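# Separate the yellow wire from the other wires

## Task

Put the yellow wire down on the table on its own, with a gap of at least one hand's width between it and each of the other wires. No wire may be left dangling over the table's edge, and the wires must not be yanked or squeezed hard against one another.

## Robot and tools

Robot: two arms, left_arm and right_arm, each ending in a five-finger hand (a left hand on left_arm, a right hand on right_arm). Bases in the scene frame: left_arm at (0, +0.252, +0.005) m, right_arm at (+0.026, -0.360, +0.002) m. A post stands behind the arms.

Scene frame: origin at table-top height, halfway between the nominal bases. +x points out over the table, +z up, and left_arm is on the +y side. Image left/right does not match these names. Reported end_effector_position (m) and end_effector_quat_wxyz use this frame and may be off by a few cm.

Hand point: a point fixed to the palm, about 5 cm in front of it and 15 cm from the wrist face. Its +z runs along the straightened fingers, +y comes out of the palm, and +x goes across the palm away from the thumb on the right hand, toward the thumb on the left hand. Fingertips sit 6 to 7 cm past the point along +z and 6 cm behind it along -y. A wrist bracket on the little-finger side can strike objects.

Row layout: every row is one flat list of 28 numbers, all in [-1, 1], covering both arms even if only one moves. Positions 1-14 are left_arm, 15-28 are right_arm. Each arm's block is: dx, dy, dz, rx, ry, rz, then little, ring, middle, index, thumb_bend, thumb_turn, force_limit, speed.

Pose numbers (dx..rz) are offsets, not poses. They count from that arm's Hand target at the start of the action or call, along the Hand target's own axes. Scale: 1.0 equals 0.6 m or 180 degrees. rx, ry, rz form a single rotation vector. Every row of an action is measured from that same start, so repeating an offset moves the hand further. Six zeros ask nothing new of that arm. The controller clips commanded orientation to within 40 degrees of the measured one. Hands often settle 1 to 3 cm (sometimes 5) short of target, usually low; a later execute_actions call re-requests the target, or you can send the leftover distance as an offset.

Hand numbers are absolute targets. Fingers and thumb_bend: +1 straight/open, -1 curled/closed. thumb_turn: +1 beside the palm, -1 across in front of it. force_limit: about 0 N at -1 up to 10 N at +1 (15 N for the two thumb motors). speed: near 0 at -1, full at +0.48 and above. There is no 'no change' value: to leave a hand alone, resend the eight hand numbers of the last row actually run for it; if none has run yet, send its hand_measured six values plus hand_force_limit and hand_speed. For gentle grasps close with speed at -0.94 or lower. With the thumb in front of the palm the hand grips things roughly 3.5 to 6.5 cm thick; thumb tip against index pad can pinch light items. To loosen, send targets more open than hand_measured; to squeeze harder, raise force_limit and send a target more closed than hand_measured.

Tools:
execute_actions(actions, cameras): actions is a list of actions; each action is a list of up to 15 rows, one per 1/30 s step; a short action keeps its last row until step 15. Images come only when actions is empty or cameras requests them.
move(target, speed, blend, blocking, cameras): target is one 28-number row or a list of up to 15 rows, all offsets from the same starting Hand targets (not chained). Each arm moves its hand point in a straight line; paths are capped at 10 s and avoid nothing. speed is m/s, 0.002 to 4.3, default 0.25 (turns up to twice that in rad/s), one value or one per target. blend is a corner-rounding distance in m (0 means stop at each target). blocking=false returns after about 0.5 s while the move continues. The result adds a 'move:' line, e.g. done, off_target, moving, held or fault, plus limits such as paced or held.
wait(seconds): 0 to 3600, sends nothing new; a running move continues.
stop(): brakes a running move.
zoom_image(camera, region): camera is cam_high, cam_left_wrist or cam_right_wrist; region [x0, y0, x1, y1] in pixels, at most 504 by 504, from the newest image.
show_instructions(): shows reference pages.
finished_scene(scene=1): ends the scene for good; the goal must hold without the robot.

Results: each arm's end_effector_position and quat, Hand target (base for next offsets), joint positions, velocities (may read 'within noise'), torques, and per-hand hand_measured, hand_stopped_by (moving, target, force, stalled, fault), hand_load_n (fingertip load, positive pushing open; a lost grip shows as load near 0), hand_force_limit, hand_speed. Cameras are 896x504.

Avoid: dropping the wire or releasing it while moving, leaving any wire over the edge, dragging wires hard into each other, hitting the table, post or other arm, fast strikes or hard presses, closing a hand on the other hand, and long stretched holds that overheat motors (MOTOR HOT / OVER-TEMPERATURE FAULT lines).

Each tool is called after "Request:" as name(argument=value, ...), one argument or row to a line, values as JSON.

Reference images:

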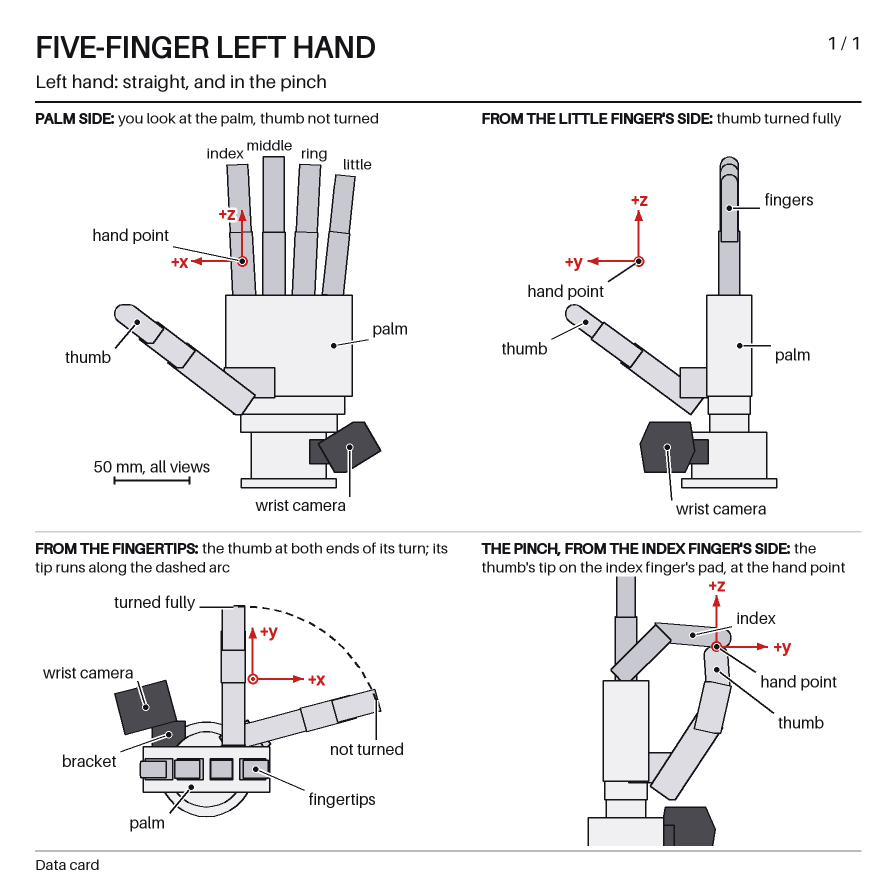

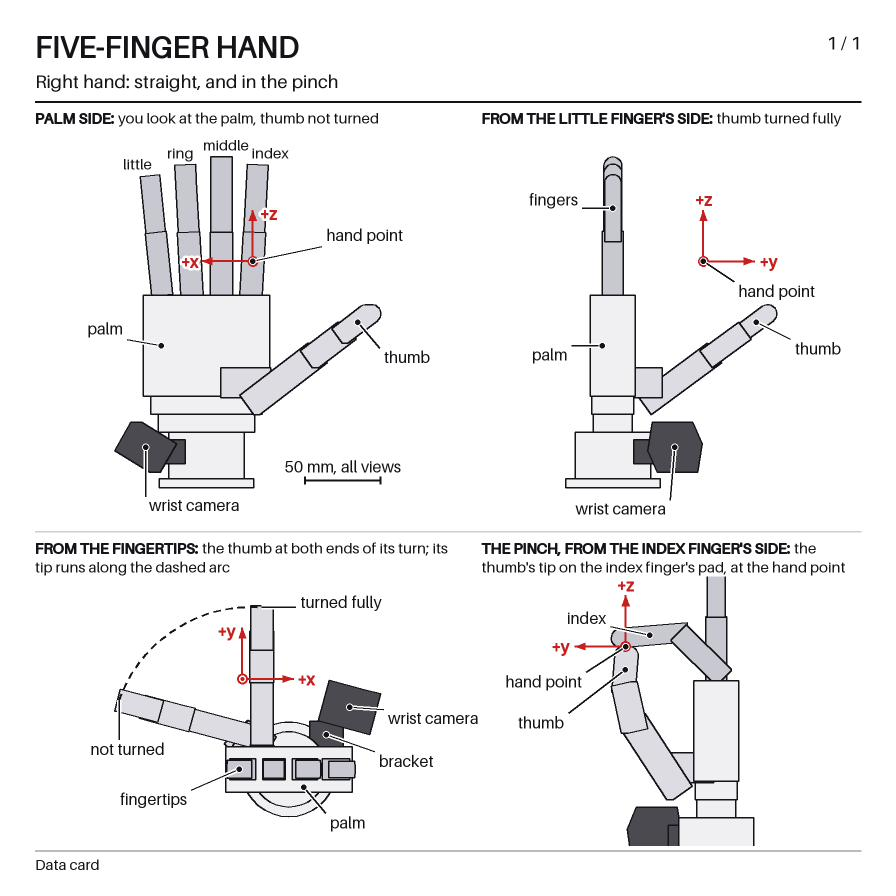

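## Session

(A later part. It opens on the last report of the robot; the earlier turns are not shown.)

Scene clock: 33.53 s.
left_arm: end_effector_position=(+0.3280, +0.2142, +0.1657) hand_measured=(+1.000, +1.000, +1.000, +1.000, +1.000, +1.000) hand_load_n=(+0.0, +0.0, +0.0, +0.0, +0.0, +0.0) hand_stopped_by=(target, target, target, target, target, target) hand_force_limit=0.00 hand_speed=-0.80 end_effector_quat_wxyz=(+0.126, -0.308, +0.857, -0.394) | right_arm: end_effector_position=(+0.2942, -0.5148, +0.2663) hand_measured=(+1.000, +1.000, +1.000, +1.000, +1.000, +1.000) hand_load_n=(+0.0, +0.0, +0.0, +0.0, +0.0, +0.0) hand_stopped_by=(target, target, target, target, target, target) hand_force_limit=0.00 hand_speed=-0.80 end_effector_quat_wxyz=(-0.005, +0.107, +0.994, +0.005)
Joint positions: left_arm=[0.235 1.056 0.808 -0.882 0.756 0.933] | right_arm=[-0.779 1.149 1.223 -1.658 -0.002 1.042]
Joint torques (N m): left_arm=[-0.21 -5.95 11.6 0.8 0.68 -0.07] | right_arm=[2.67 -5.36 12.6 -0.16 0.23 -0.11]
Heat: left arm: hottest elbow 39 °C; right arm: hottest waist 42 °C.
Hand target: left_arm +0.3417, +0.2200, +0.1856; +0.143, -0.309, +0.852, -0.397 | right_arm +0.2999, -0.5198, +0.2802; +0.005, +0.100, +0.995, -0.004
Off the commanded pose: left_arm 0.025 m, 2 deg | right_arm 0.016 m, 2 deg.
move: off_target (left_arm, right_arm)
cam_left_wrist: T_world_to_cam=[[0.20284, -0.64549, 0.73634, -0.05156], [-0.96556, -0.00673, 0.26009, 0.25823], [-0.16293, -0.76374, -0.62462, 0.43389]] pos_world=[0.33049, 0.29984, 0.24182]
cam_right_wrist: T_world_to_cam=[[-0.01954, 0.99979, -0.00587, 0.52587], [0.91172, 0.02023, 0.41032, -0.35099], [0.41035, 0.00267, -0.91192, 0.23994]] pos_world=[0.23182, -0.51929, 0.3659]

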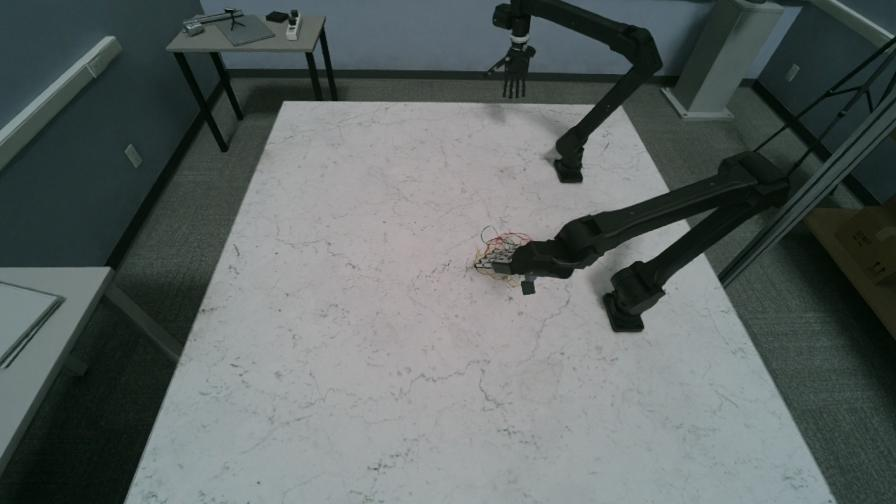

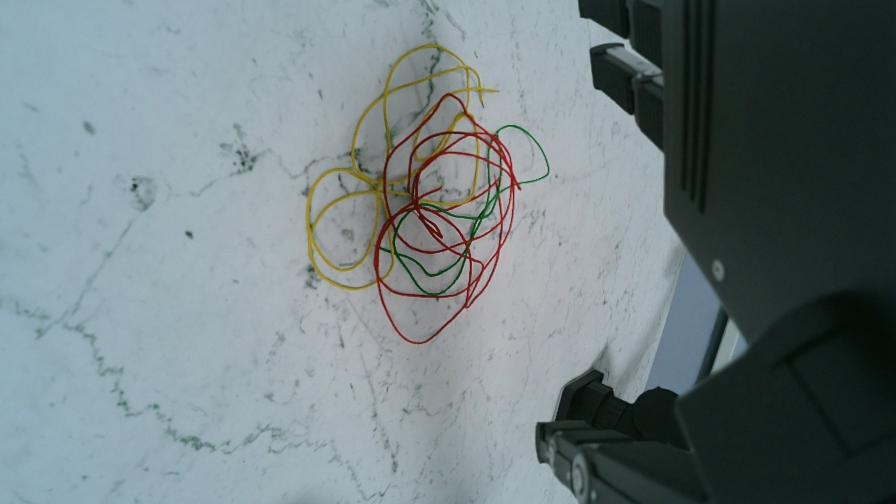

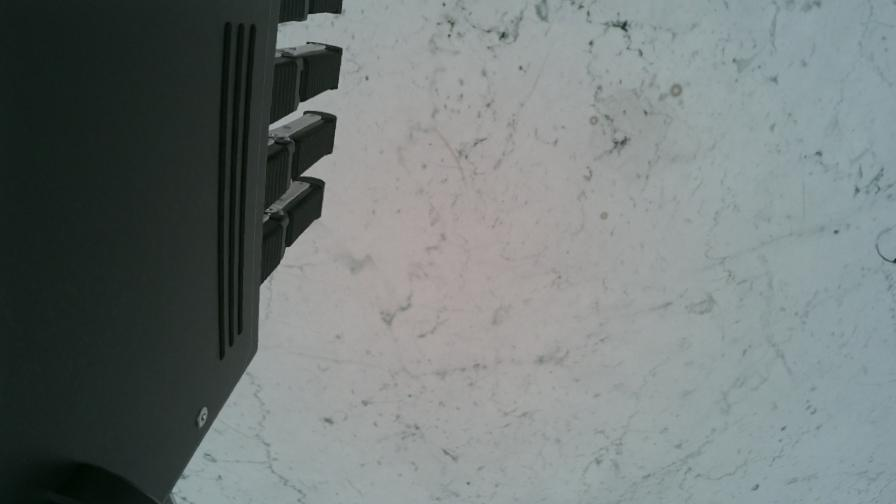

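Request:
zoom_image(
  camera="cam_left_wrist",
  region=[445, 185, 485, 215],
)

Request:
zoom_image(
  camera="cam_left_wrist",
  region=[400, 180, 440, 220],
)

Request:
zoom_image(
  camera="cam_left_wrist",
  region=[370, 230, 400, 260],
)

Request:
zoom_image(
  camera="cam_left_wrist",
  region=[440, 90, 490, 140],
)

Request:
zoom_image(
  camera="cam_left_wrist",
  region=[370, 150, 420, 200],
)

Scaled by 12.600 from the camera's image (finer frame: 1280x720).

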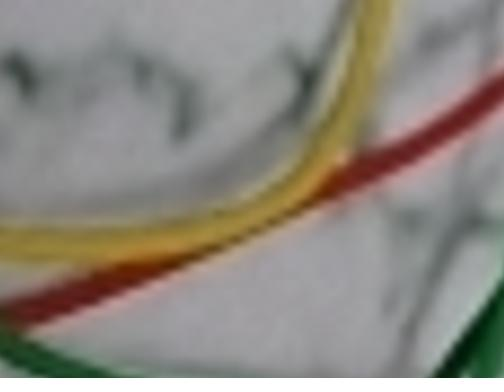

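Scaled by 12.600 from the camera's image (finer frame: 1280x720).

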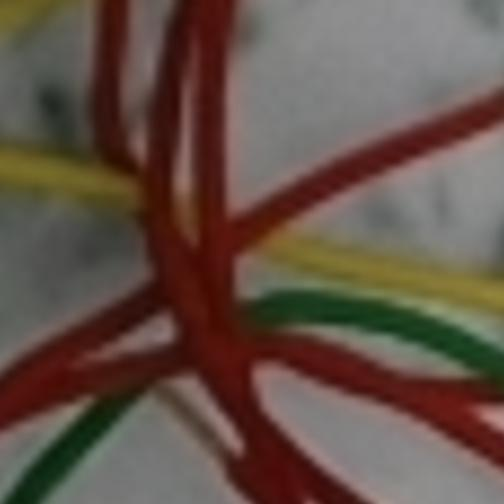

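Scaled by 16.800 from the camera's image (finer frame: 1280x720).

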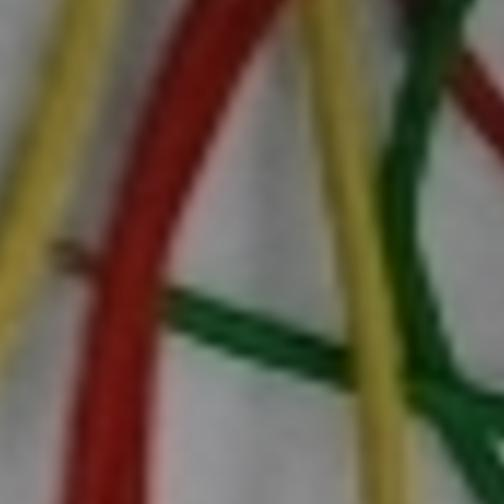

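Scaled by 10.080 from the camera's image (finer frame: 1280x720).

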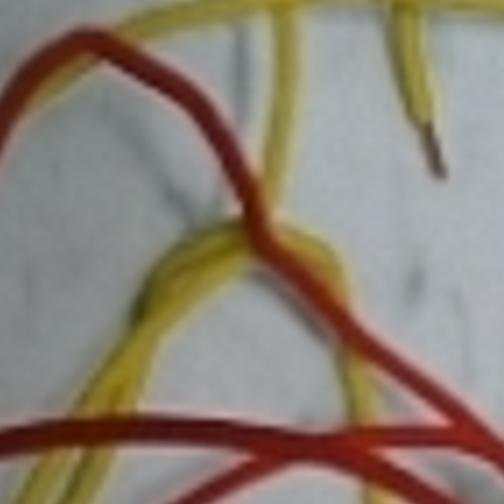

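Scaled by 10.080 from the camera's image (finer frame: 1280x720).

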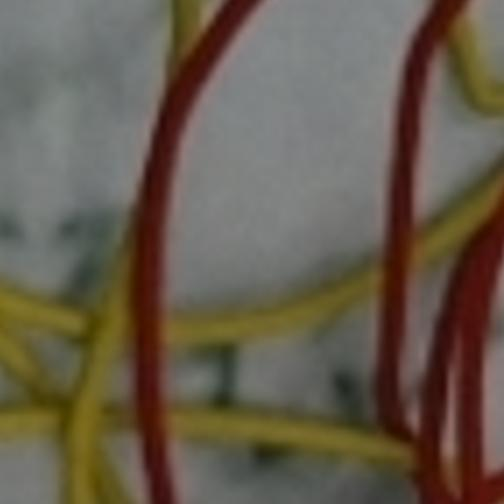

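Request:
move(
  target=[
    [0,0,0,0,0,0,1,1,1,1,1,1,0,-0.8,0.2898,0.7078,0.1757,0.1132,-0.5006,-0.7115,-1,-1,-1,0.2,0.16,-0.6,-0.5,0],
  ],
  cameras=["all"],
  speed=0.25,
)

Scene clock: 43.13 s.
left_arm: end_effector_position=(+0.3280, +0.2142, +0.1657) hand_measured=(+1.000, +1.000, +1.000, +1.000, +1.000, +1.000) hand_load_n=(+0.0, +0.0, +0.0, +0.0, +0.0, -0.5) hand_stopped_by=(target, target, target, target, target, target) hand_force_limit=0.00 hand_speed=-0.80 end_effector_quat_wxyz=(+0.126, -0.308, +0.857, -0.394) | right_arm: end_effector_position=(+0.2144, -0.0735, +0.1662) hand_measured=(-1.000, -1.000, -1.000, +0.200, +0.160, -0.600) hand_load_n=(+0.0, +0.0, +0.0, +0.0, +0.0, +0.0) hand_stopped_by=(target, target, target, target, target, target) hand_force_limit=-0.50 hand_speed=0.00 end_effector_quat_wxyz=(-0.536, +0.776, -0.276, +0.184)
Joint positions: left_arm=[0.235 1.056 0.808 -0.882 0.756 0.933] | right_arm=[0.863 0.562 0.367 -0.17 0 0.012]
Joint torques (N m): left_arm=[-0.56 -5.54 11.32 0.9 0.63 -0.04] | right_arm=[3.14 -0.03 10.48 2.32 0 -0.12]
Heat: left arm: hottest elbow 42 °C; right arm: hottest waist 42 °C.
Hand target: left_arm +0.3417, +0.2200, +0.1856; +0.143, -0.309, +0.852, -0.397 | right_arm +0.2148, -0.0700, +0.1698; -0.542, +0.774, -0.267, +0.187
Off the commanded pose: left_arm 0.025 m, 2 deg | right_arm 0.005 m, 1 deg.
move: done
cam_left_wrist: T_world_to_cam=[[0.20347, -0.64516, 0.73646, -0.05187], [-0.96544, -0.00711, 0.26051, 0.25811], [-0.16283, -0.76402, -0.62431, 0.43385]] pos_world=[0.33039, 0.29984, 0.24182]
cam_right_wrist: T_world_to_cam=[[-0.03411, -0.39736, -0.91703, 0.13429], [-0.98133, 0.18707, -0.04456, 0.24767], [0.18926, 0.89839, -0.39632, 0.20775]] pos_world=[0.20831, -0.17962, 0.21652]

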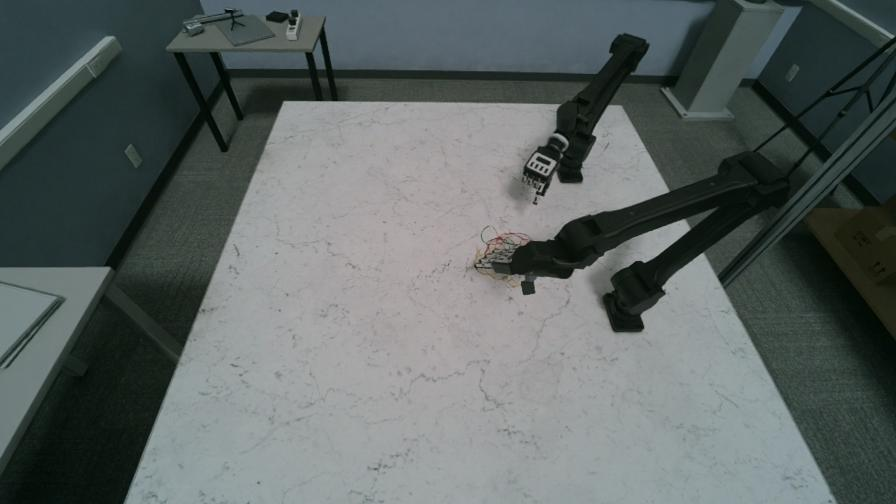

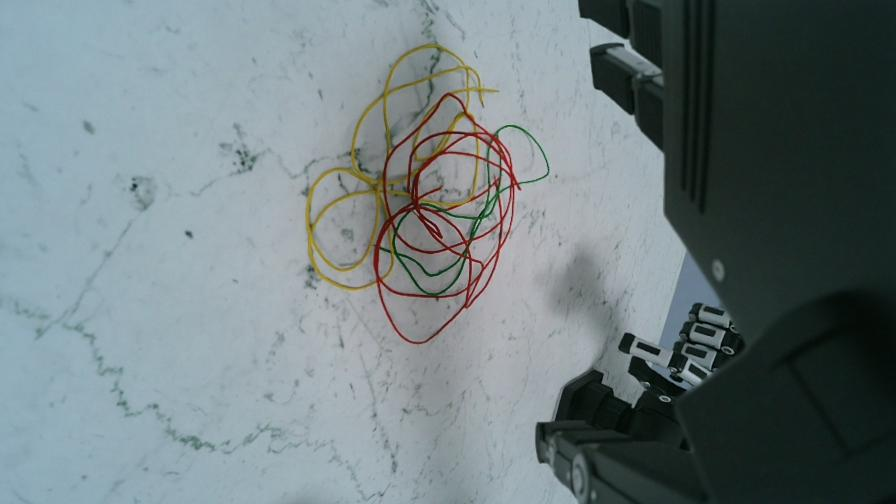

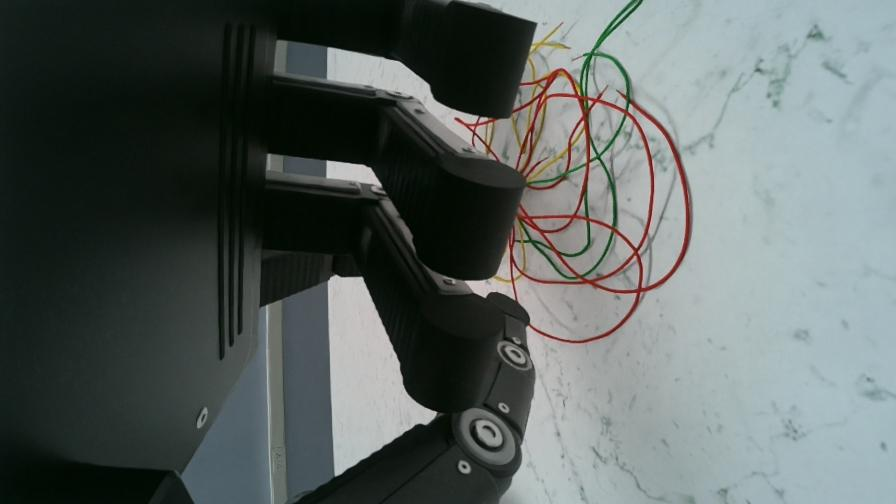

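Request:
move(
  target=[
    [0,0,0,0,0,0,1,1,1,1,1,1,0,-0.8,0,0,0,0,0,0,1,1,1,0.2,0.16,-0.6,-0.5,0],
  ],
  cameras=["cam_left_wrist","cam_right_wrist"],
)

Scene clock: 44.67 s.
left_arm: end_effector_position=(+0.3280, +0.2142, +0.1657) hand_measured=(+1.000, +1.000, +1.000, +1.000, +1.000, +1.000) hand_load_n=(+0.0, -0.5, +0.0, +0.0, +0.0, +0.0) hand_stopped_by=(target, target, target, target, target, target) hand_force_limit=0.00 hand_speed=-0.80 end_effector_quat_wxyz=(+0.126, -0.308, +0.857, -0.394) | right_arm: end_effector_position=(+0.2144, -0.0735, +0.1662) hand_measured=(+1.000, +1.000, +1.000, +0.200, +0.160, -0.600) hand_load_n=(+0.0, +0.0, +0.0, +0.0, +0.0, +0.0) hand_stopped_by=(target, target, target, target, target, target) hand_force_limit=-0.50 hand_speed=0.00 end_effector_quat_wxyz=(-0.536, +0.776, -0.276, +0.184)
Joint positions: left_arm=[0.235 1.056 0.808 -0.882 0.756 0.933] | right_arm=[0.863 0.562 0.367 -0.17 0 0.011]
Joint torques (N m): left_arm=[0.09 -5.77 11.62 0.59 0.61 -0.06] | right_arm=[3.14 -0.15 10.47 2.36 0.02 -0.11]
Heat: left arm: hottest elbow 42 °C; right arm: hottest waist 42 °C.
Hand target: left_arm +0.3417, +0.2200, +0.1856; +0.143, -0.309, +0.852, -0.397 | right_arm +0.2149, -0.0700, +0.1699; -0.542, +0.774, -0.267, +0.187
Off the commanded pose: left_arm 0.025 m, 2 deg | right_arm 0.005 m, 1 deg.
move: done
cam_left_wrist: T_world_to_cam=[[0.20347, -0.64516, 0.73646, -0.05187], [-0.96544, -0.00711, 0.26051, 0.25811], [-0.16283, -0.76402, -0.62431, 0.43385]] pos_world=[0.33039, 0.29984, 0.24182]
cam_right_wrist: T_world_to_cam=[[-0.03327, -0.39751, -0.917, 0.13417], [-0.98134, 0.18683, -0.04538, 0.24781], [0.18936, 0.89838, -0.39631, 0.20777]] pos_world=[0.20831, -0.17962, 0.21662]

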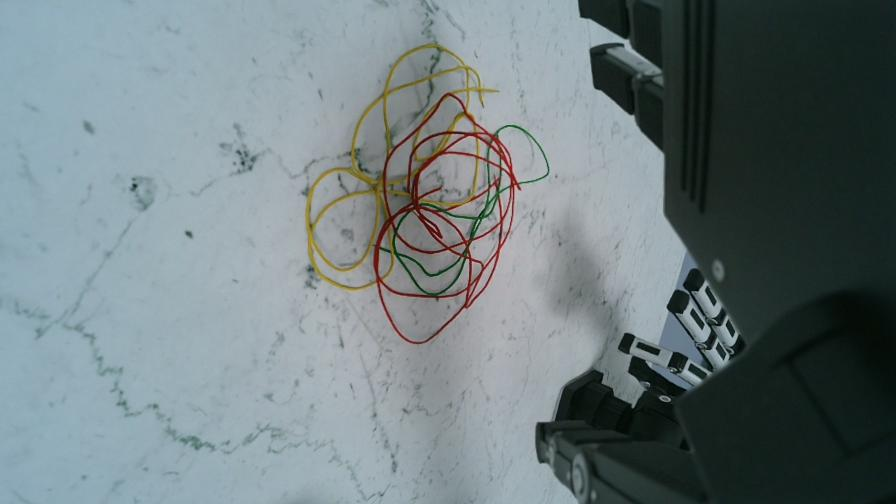

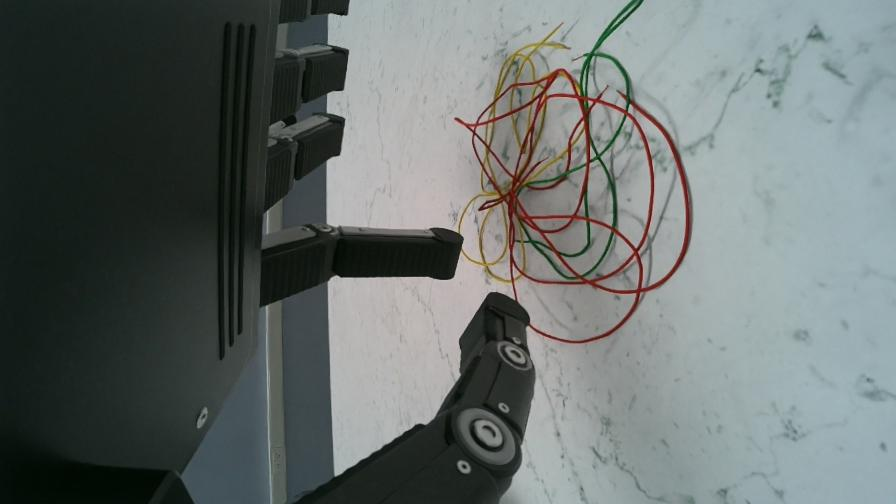

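Request:
move(
  target=[
    [0,0,0,0,0,0,1,1,1,1,1,1,0,-0.8,0,0,0,0,0,0,1,1,1,-0.3,0.16,-0.6,-0.8,-0.5],
  ],
  cameras=["cam_right_wrist"],
)

Scene clock: 45.57 s.
left_arm: end_effector_position=(+0.3280, +0.2142, +0.1657) hand_measured=(+1.000, +1.000, +1.000, +1.000, +1.000, +1.000) hand_load_n=(+0.0, +0.0, -0.5, +0.0, +0.0, -0.5) hand_stopped_by=(target, target, target, target, target, target) hand_force_limit=0.00 hand_speed=-0.80 end_effector_quat_wxyz=(+0.126, -0.308, +0.857, -0.394) | right_arm: end_effector_position=(+0.2144, -0.0735, +0.1662) hand_measured=(+1.000, +1.000, +1.000, -0.254, +0.160, -0.600) hand_load_n=(+0.0, +0.0, +0.0, +6.5, +1.0, -0.5) hand_stopped_by=(target, target, target, force, target, target) hand_force_limit=-0.80 hand_speed=-0.50 end_effector_quat_wxyz=(-0.536, +0.776, -0.276, +0.184)
Joint positions: left_arm=[0.235 1.056 0.808 -0.882 0.756 0.933] | right_arm=[0.863 0.562 0.367 -0.17 0 0.011]
Joint torques (N m): left_arm=[0.03 -6.18 11.48 0.64 0.63 -0.09] | right_arm=[3.14 0.09 10.43 2.32 0.02 -0.13]
Heat: left arm: hottest elbow 42 °C; right arm: hottest waist 42 °C.
Hand target: left_arm +0.3417, +0.2200, +0.1856; +0.143, -0.309, +0.852, -0.397 | right_arm +0.2149, -0.0700, +0.1699; -0.542, +0.774, -0.267, +0.187
Off the commanded pose: left_arm 0.025 m, 2 deg | right_arm 0.005 m, 1 deg.
move: done
cam_right_wrist: T_world_to_cam=[[-0.03327, -0.39751, -0.917, 0.13417], [-0.98134, 0.18683, -0.04538, 0.24781], [0.18936, 0.89838, -0.39631, 0.20777]] pos_world=[0.20831, -0.17962, 0.21662]

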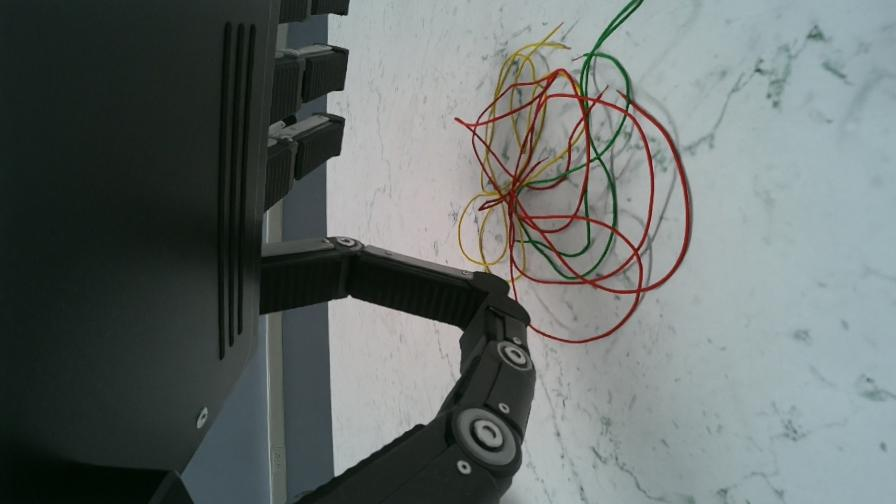

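Request:
move(
  target=[
    [0,0,0,0,0,0,1,1,1,1,1,1,0,-0.8,0,0,0,0,0,0,1,1,1,0.0,0.05,-0.6,-0.5,-0.5],
    [0,0,0,0,0,0,1,1,1,1,1,1,0,-0.8,0,0,0,0,0,0,1,1,1,-0.35,0.05,-0.6,-0.8,-0.5],
  ],
  cameras=["cam_right_wrist"],
)

Scene clock: 47.13 s.
left_arm: end_effector_position=(+0.3280, +0.2142, +0.1657) hand_measured=(+1.000, +1.000, +1.000, +1.000, +1.000, +1.000) hand_load_n=(+0.0, +0.0, +0.0, +0.0, +0.0, +0.0) hand_stopped_by=(target, target, target, target, target, target) hand_force_limit=0.00 hand_speed=-0.80 end_effector_quat_wxyz=(+0.126, -0.308, +0.857, -0.394) | right_arm: end_effector_position=(+0.2144, -0.0735, +0.1662) hand_measured=(+1.000, +1.000, +1.000, -0.226, +0.050, -0.600) hand_load_n=(+0.0, +0.0, +0.0, +2.5, +0.5, -0.5) hand_stopped_by=(target, target, target, force, target, target) hand_force_limit=-0.80 hand_speed=-0.50 end_effector_quat_wxyz=(-0.536, +0.776, -0.276, +0.184)
Joint positions: left_arm=[0.235 1.056 0.808 -0.882 0.756 0.933] | right_arm=[0.863 0.562 0.367 -0.17 0 0.011]
Joint torques (N m): left_arm=[-0.67 -5.48 11.37 0.7 0.65 -0.09] | right_arm=[2.78 -0.15 10.5 2.29 0.04 -0.11]
Heat: left arm: hottest elbow 42 °C; right arm: hottest waist 42 °C.
Hand target: left_arm +0.3417, +0.2200, +0.1856; +0.143, -0.309, +0.852, -0.397 | right_arm +0.2148, -0.0700, +0.1699; -0.542, +0.774, -0.267, +0.187
Off the commanded pose: left_arm 0.025 m, 2 deg | right_arm 0.005 m, 1 deg.
move: done
cam_right_wrist: T_world_to_cam=[[-0.03327, -0.39751, -0.917, 0.13417], [-0.98134, 0.18683, -0.04538, 0.24781], [0.18936, 0.89838, -0.39631, 0.20777]] pos_world=[0.20831, -0.17962, 0.21662]

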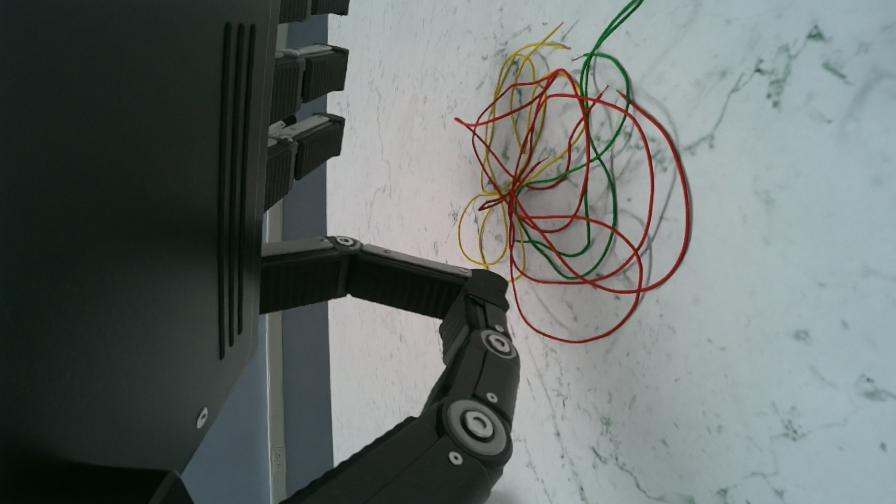

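Request:
zoom_image(
  camera="cam_right_wrist",
  region=[440, 0, 720, 360],
)

Scaled by 1.400 from the camera's image (finer frame: 1280x720).

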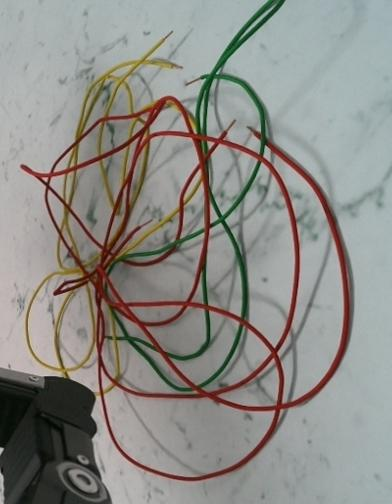

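Request:
execute_actions(
  actions=[],
  cameras=["cam_high"],
)

Request:
zoom_image(
  camera="cam_high",
  region=[470, 130, 610, 300],
)

Scene clock: 49.17 s.
left_arm: end_effector_position=(+0.3280, +0.2142, +0.1657) hand_measured=(+1.000, +1.000, +1.000, +1.000, +1.000, +1.000) hand_load_n=(+0.0, +0.0, +0.0, +0.0, +0.0, -0.5) hand_stopped_by=(target, target, target, target, target, target) hand_force_limit=0.00 hand_speed=-0.80 end_effector_quat_wxyz=(+0.126, -0.308, +0.857, -0.394) | right_arm: end_effector_position=(+0.2144, -0.0735, +0.1662) hand_measured=(+1.000, +1.000, +1.000, -0.226, +0.050, -0.600) hand_load_n=(+0.0, +0.0, +0.0, +2.5, +0.5, +0.0) hand_stopped_by=(target, target, target, force, target, target) hand_force_limit=-0.80 hand_speed=-0.50 end_effector_quat_wxyz=(-0.536, +0.776, -0.276, +0.184)
Joint positions: left_arm=[0.235 1.056 0.808 -0.882 0.756 0.933] | right_arm=[0.863 0.562 0.367 -0.17 0 0.011]
Joint velocities: within noise
Joint torques (N m): left_arm=[-0.85 -6.59 11.41 0.58 0.65 -0.11] | right_arm=[2.73 0.5 10.45 2.24 0.04 -0.12]
Heat: left arm: hottest elbow 43 °C; right arm: hottest waist 42 °C.
Hand target: left_arm +0.3417, +0.2200, +0.1856; +0.143, -0.309, +0.852, -0.397 | right_arm +0.2148, -0.0700, +0.1699; -0.542, +0.774, -0.267, +0.187
Off the commanded pose: left_arm 0.025 m, 2 deg | right_arm 0.005 m, 1 deg.
Images, in order (width x height): cam_high 896x504.

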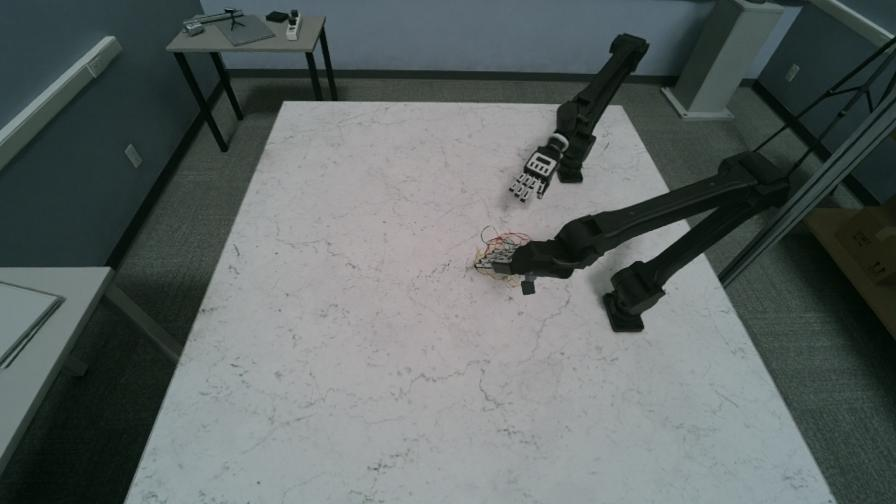

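Scaled by 2.965 from the camera's image (finer frame: 1280x720).

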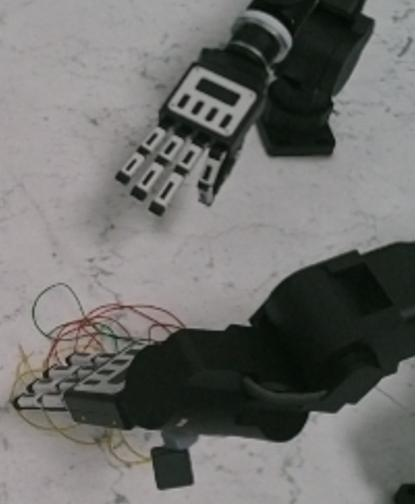

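Request:
zoom_image(
  camera="cam_high",
  region=[465, 220, 560, 300],
)

Scaled by 5.305 from the camera's image (finer frame: 1280x720).

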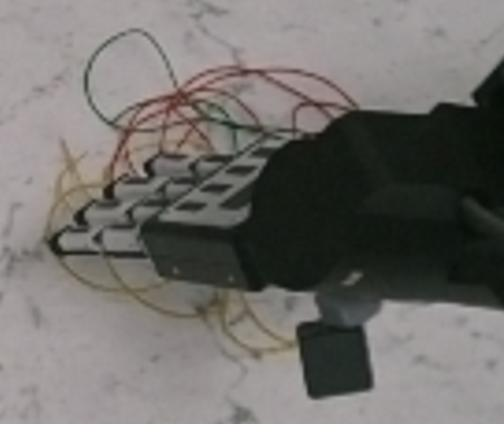

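Request:
move(
  target=[
    [0,0,0,0,0,0,1,1,1,1,1,1,0,-0.8,0,0,0,0,0,0,-0.65,-0.65,-0.65,0.1,0.1,-0.6,-0.5,-0.2],
    [0,0,0,0,0,0,1,1,1,1,1,1,0,-0.8,-0.0568,0.0997,0.1398,0,0,0,-0.65,-0.65,-0.65,0.1,0.1,-0.6,-0.5,-0.2],
  ],
  cameras=["all"],
  speed=0.1,
)

Scene clock: 60.73 s.
left_arm: end_effector_position=(+0.3280, +0.2142, +0.1657) hand_measured=(+1.000, +1.000, +1.000, +1.000, +1.000, +1.000) hand_load_n=(+0.0, -0.5, +0.0, +0.0, +0.0, -0.5) hand_stopped_by=(target, target, target, target, target, target) hand_force_limit=0.00 hand_speed=-0.80 end_effector_quat_wxyz=(+0.126, -0.308, +0.857, -0.394) | right_arm: end_effector_position=(+0.2249, -0.0075, +0.0812) hand_measured=(-0.650, -0.650, -0.650, +0.100, +0.100, -0.600) hand_load_n=(+0.0, +0.0, +0.0, +0.0, +0.0, +0.0) hand_stopped_by=(target, target, target, target, target, target) hand_force_limit=-0.50 hand_speed=-0.20 end_effector_quat_wxyz=(-0.534, +0.780, -0.265, +0.189)
Joint positions: left_arm=[0.235 1.056 0.808 -0.882 0.756 0.933] | right_arm=[1.003 1.059 0.302 0.389 0.126 0.036]
Joint torques (N m): left_arm=[-0.62 -6.48 11.51 0.84 0.62 -0.07] | right_arm=[3.14 -3.02 8.01 2.15 0.31 0.1]
Heat: left arm: hottest elbow 45 °C; right arm: hottest waist 42 °C.
Hand target: left_arm +0.3417, +0.2200, +0.1856; +0.143, -0.309, +0.852, -0.397 | right_arm +0.2239, -0.0029, +0.0851; -0.542, +0.774, -0.267, +0.187
Off the commanded pose: left_arm 0.025 m, 2 deg | right_arm 0.006 m, 1 deg.
move: done
cam_left_wrist: T_world_to_cam=[[0.20347, -0.64516, 0.73646, -0.05187], [-0.96544, -0.00711, 0.26051, 0.25811], [-0.16283, -0.76402, -0.62431, 0.43385]] pos_world=[0.33039, 0.29984, 0.24182]
cam_right_wrist: T_world_to_cam=[[-0.01255, -0.41056, -0.91175, 0.07762], [-0.98271, 0.17351, -0.06461, 0.24361], [0.18472, 0.89517, -0.40564, 0.11451]] pos_world=[0.21923, -0.1129, 0.13296]

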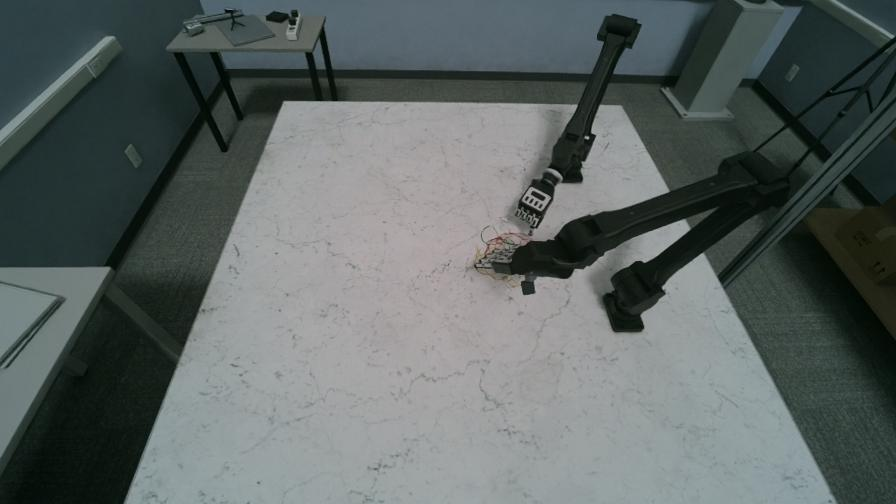

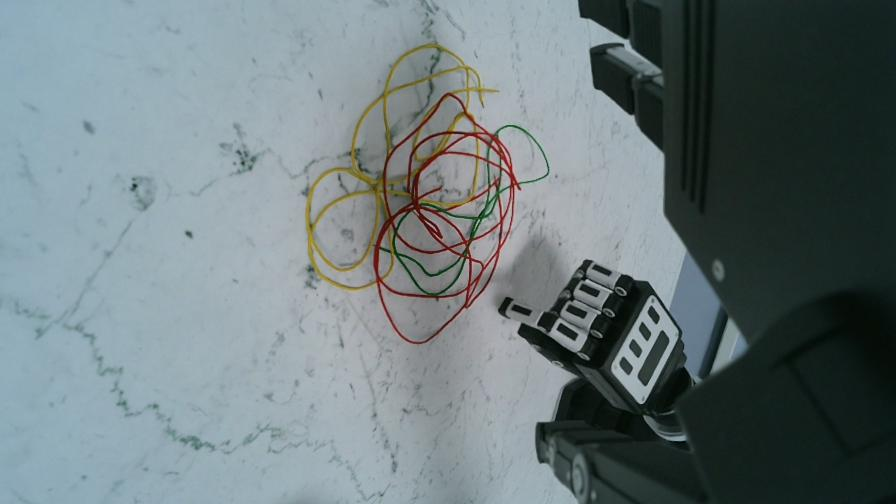

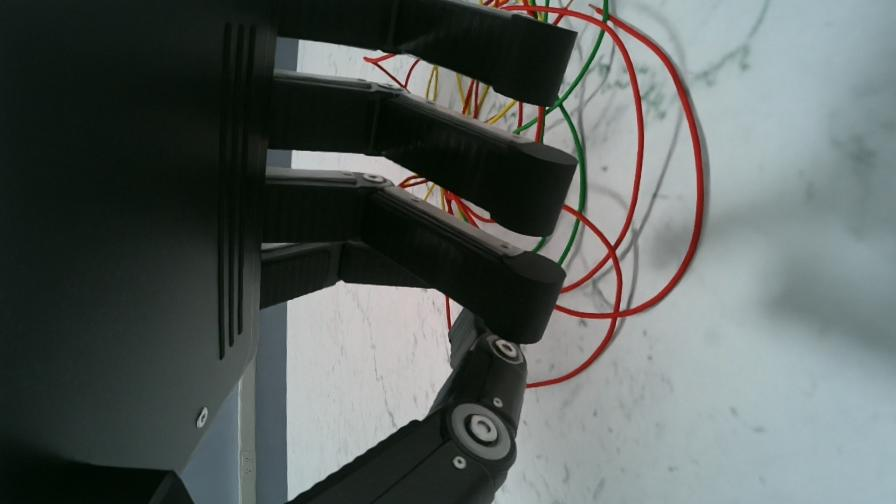

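Request:
move(
  target=[0,0,0,0,0,0,1,1,1,1,1,1,0,-0.8,-0.0113,0.0559,0.0166,0,0,0,-0.65,-0.65,-0.65,0.1,0.1,-0.6,-0.5,-0.2],
  cameras=["cam_left_wrist","cam_right_wrist"],
  speed=0.06,
)

Request:
zoom_image(
  camera="cam_left_wrist",
  region=[370, 200, 570, 370],
)

Scene clock: 63.43 s.
left_arm: end_effector_position=(+0.3280, +0.2142, +0.1657) hand_measured=(+1.000, +1.000, +1.000, +1.000, +1.000, +1.000) hand_load_n=(+0.0, +0.0, +0.0, +0.0, +0.0, +0.0) hand_stopped_by=(target, target, target, target, target, target) hand_force_limit=0.00 hand_speed=-0.80 end_effector_quat_wxyz=(+0.126, -0.308, +0.857, -0.394) | right_arm: end_effector_position=(+0.2189, -0.0045, +0.0476) hand_measured=(-0.650, -0.650, -0.650, +0.100, +0.100, -0.600) hand_load_n=(+0.0, +0.0, +0.0, +0.0, +0.0, +0.0) hand_stopped_by=(target, target, target, target, target, target) hand_force_limit=-0.50 hand_speed=-0.20 end_effector_quat_wxyz=(-0.536, +0.779, -0.265, +0.190)
Joint positions: left_arm=[0.235 1.056 0.808 -0.882 0.756 0.933] | right_arm=[1.031 1.207 0.255 0.586 0.153 0.046]
Joint torques (N m): left_arm=[-0.91 -5.89 11.59 0.73 0.58 -0.06] | right_arm=[3.02 -3.66 6.56 2.37 0.32 0.12]
Heat: left arm: hottest elbow 45 °C; right arm: hottest waist 42 °C.
Hand target: left_arm +0.3417, +0.2200, +0.1856; +0.143, -0.309, +0.852, -0.397 | right_arm +0.2172, -0.0005, +0.0500; -0.542, +0.775, -0.267, +0.187
Off the commanded pose: left_arm 0.025 m, 2 deg | right_arm 0.005 m, 1 deg.
move: done
cam_left_wrist: T_world_to_cam=[[0.20347, -0.64516, 0.73646, -0.05187], [-0.96544, -0.00711, 0.26051, 0.25811], [-0.16283, -0.76402, -0.62431, 0.43385]] pos_world=[0.33039, 0.29984, 0.24182]
cam_right_wrist: T_world_to_cam=[[-0.01108, -0.40805, -0.91289, 0.04795], [-0.98248, 0.17429, -0.06598, 0.23512], [0.18603, 0.89617, -0.40283, 0.09897]] pos_world=[0.21312, -0.1101, 0.09915]

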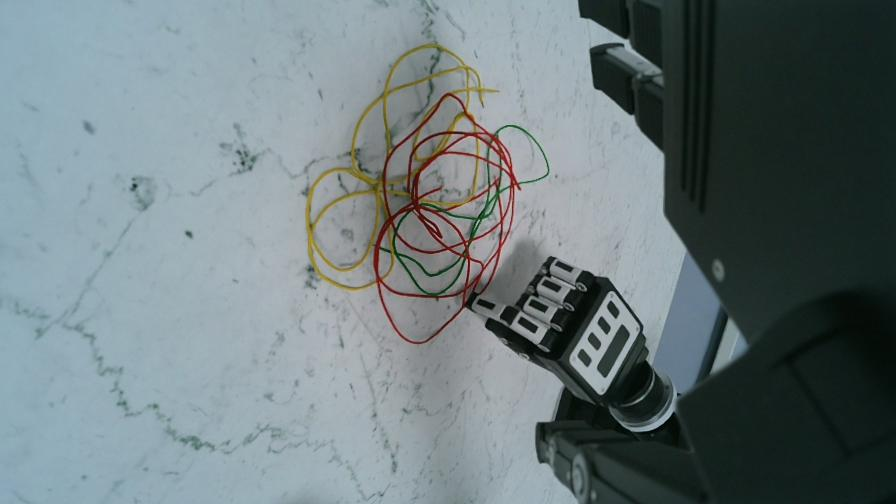

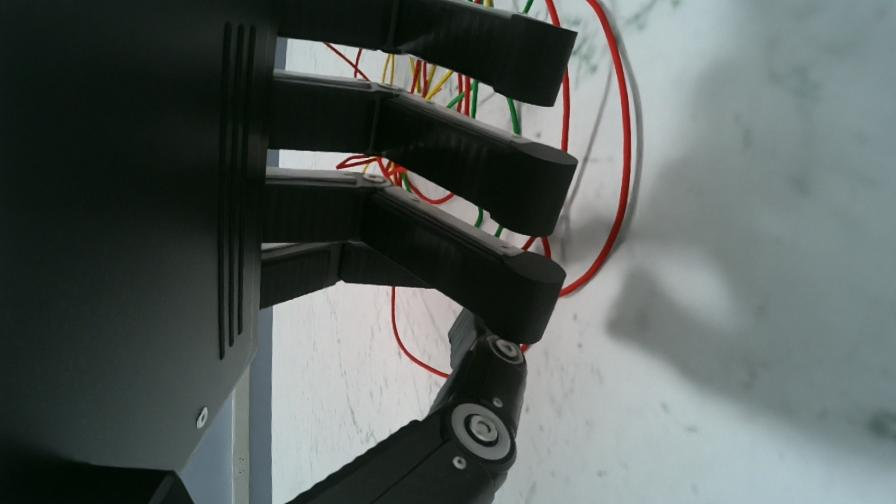

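Scaled by 2.520 from the camera's image (finer frame: 1280x720).

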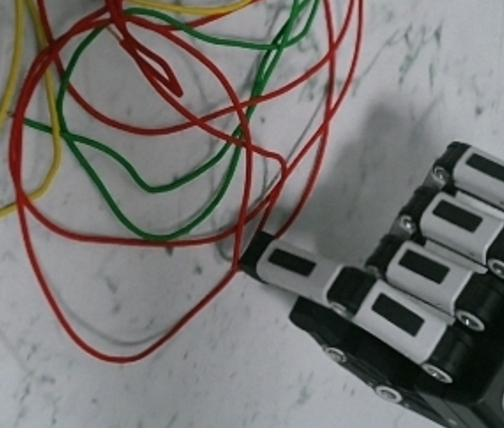

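Request:
move(
  target=[0,0,0,0,0,0,1,1,1,1,1,1,0,-0.8,0.0063,0.0212,-0.0095,0,0,0,-0.65,-0.65,-0.65,0.1,0.1,-0.6,-0.5,-0.2],
  cameras=["cam_left_wrist","cam_right_wrist"],
  speed=0.04,
)

Request:
zoom_image(
  camera="cam_left_wrist",
  region=[410, 240, 530, 340],
)

Scene clock: 65.43 s.
left_arm: end_effector_position=(+0.3280, +0.2142, +0.1657) hand_measured=(+1.000, +1.000, +1.000, +1.000, +1.000, +1.000) hand_load_n=(-0.5, -0.5, +0.0, +0.0, +0.0, -0.5) hand_stopped_by=(target, target, target, target, target, target) hand_force_limit=0.00 hand_speed=-0.80 end_effector_quat_wxyz=(+0.126, -0.308, +0.857, -0.394) | right_arm: end_effector_position=(+0.2139, -0.0129, +0.0385) hand_measured=(-0.650, -0.650, -0.650, +0.100, +0.100, -0.600) hand_load_n=(+0.5, +0.0, +0.0, +0.0, +0.0, +0.0) hand_stopped_by=(target, target, target, target, target, target) hand_force_limit=-0.50 hand_speed=-0.20 end_effector_quat_wxyz=(-0.537, +0.778, -0.264, +0.189)
Joint positions: left_arm=[0.235 1.056 0.808 -0.882 0.756 0.933] | right_arm=[1.031 1.223 0.22 0.639 0.151 0.046]
Joint torques (N m): left_arm=[-0.26 -6.01 11.43 0.73 0.58 -0.14] | right_arm=[2.14 -3.14 6.2 2.28 0.05 0.1]
Heat: left arm: hottest elbow 45 °C; right arm: hottest waist 42 °C.
Hand target: left_arm +0.3417, +0.2200, +0.1856; +0.143, -0.309, +0.852, -0.397 | right_arm +0.2143, -0.0104, +0.0401; -0.542, +0.774, -0.267, +0.187
Off the commanded pose: left_arm 0.025 m, 2 deg | right_arm 0.003 m, 1 deg.
move: done
cam_left_wrist: T_world_to_cam=[[0.20347, -0.64516, 0.73646, -0.05187], [-0.96544, -0.00711, 0.26051, 0.25811], [-0.16283, -0.76402, -0.62431, 0.43385]] pos_world=[0.33039, 0.29984, 0.24182]
cam_right_wrist: T_world_to_cam=[[-0.00984, -0.4057, -0.91395, 0.03591], [-0.98266, 0.17316, -0.06629, 0.23112], [0.18515, 0.89746, -0.40037, 0.10391]] pos_world=[0.20823, -0.11871, 0.08975]

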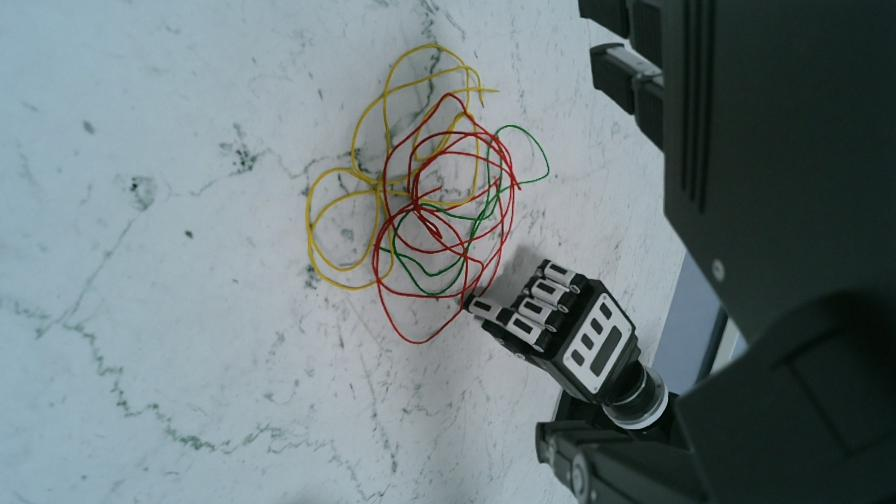

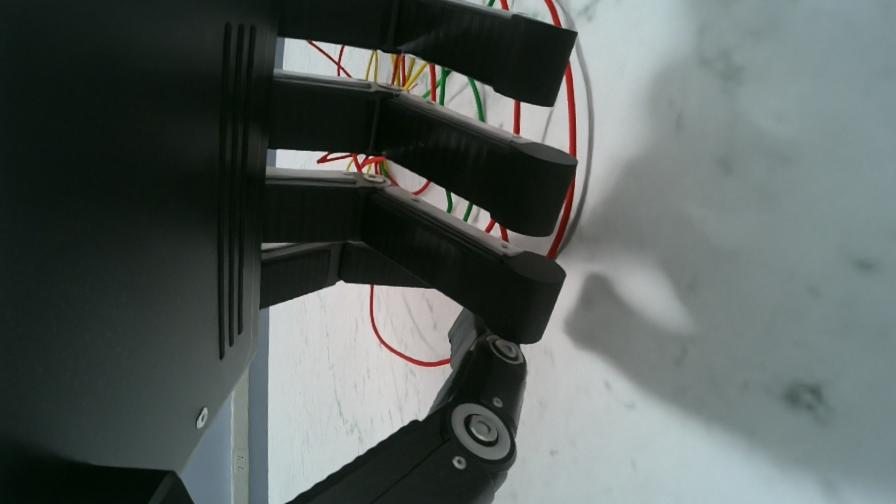

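Scaled by 4.200 from the camera's image (finer frame: 1280x720).

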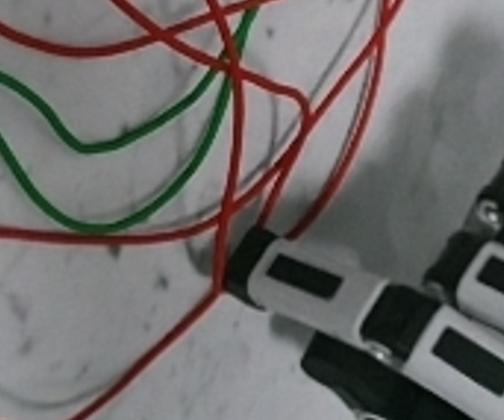

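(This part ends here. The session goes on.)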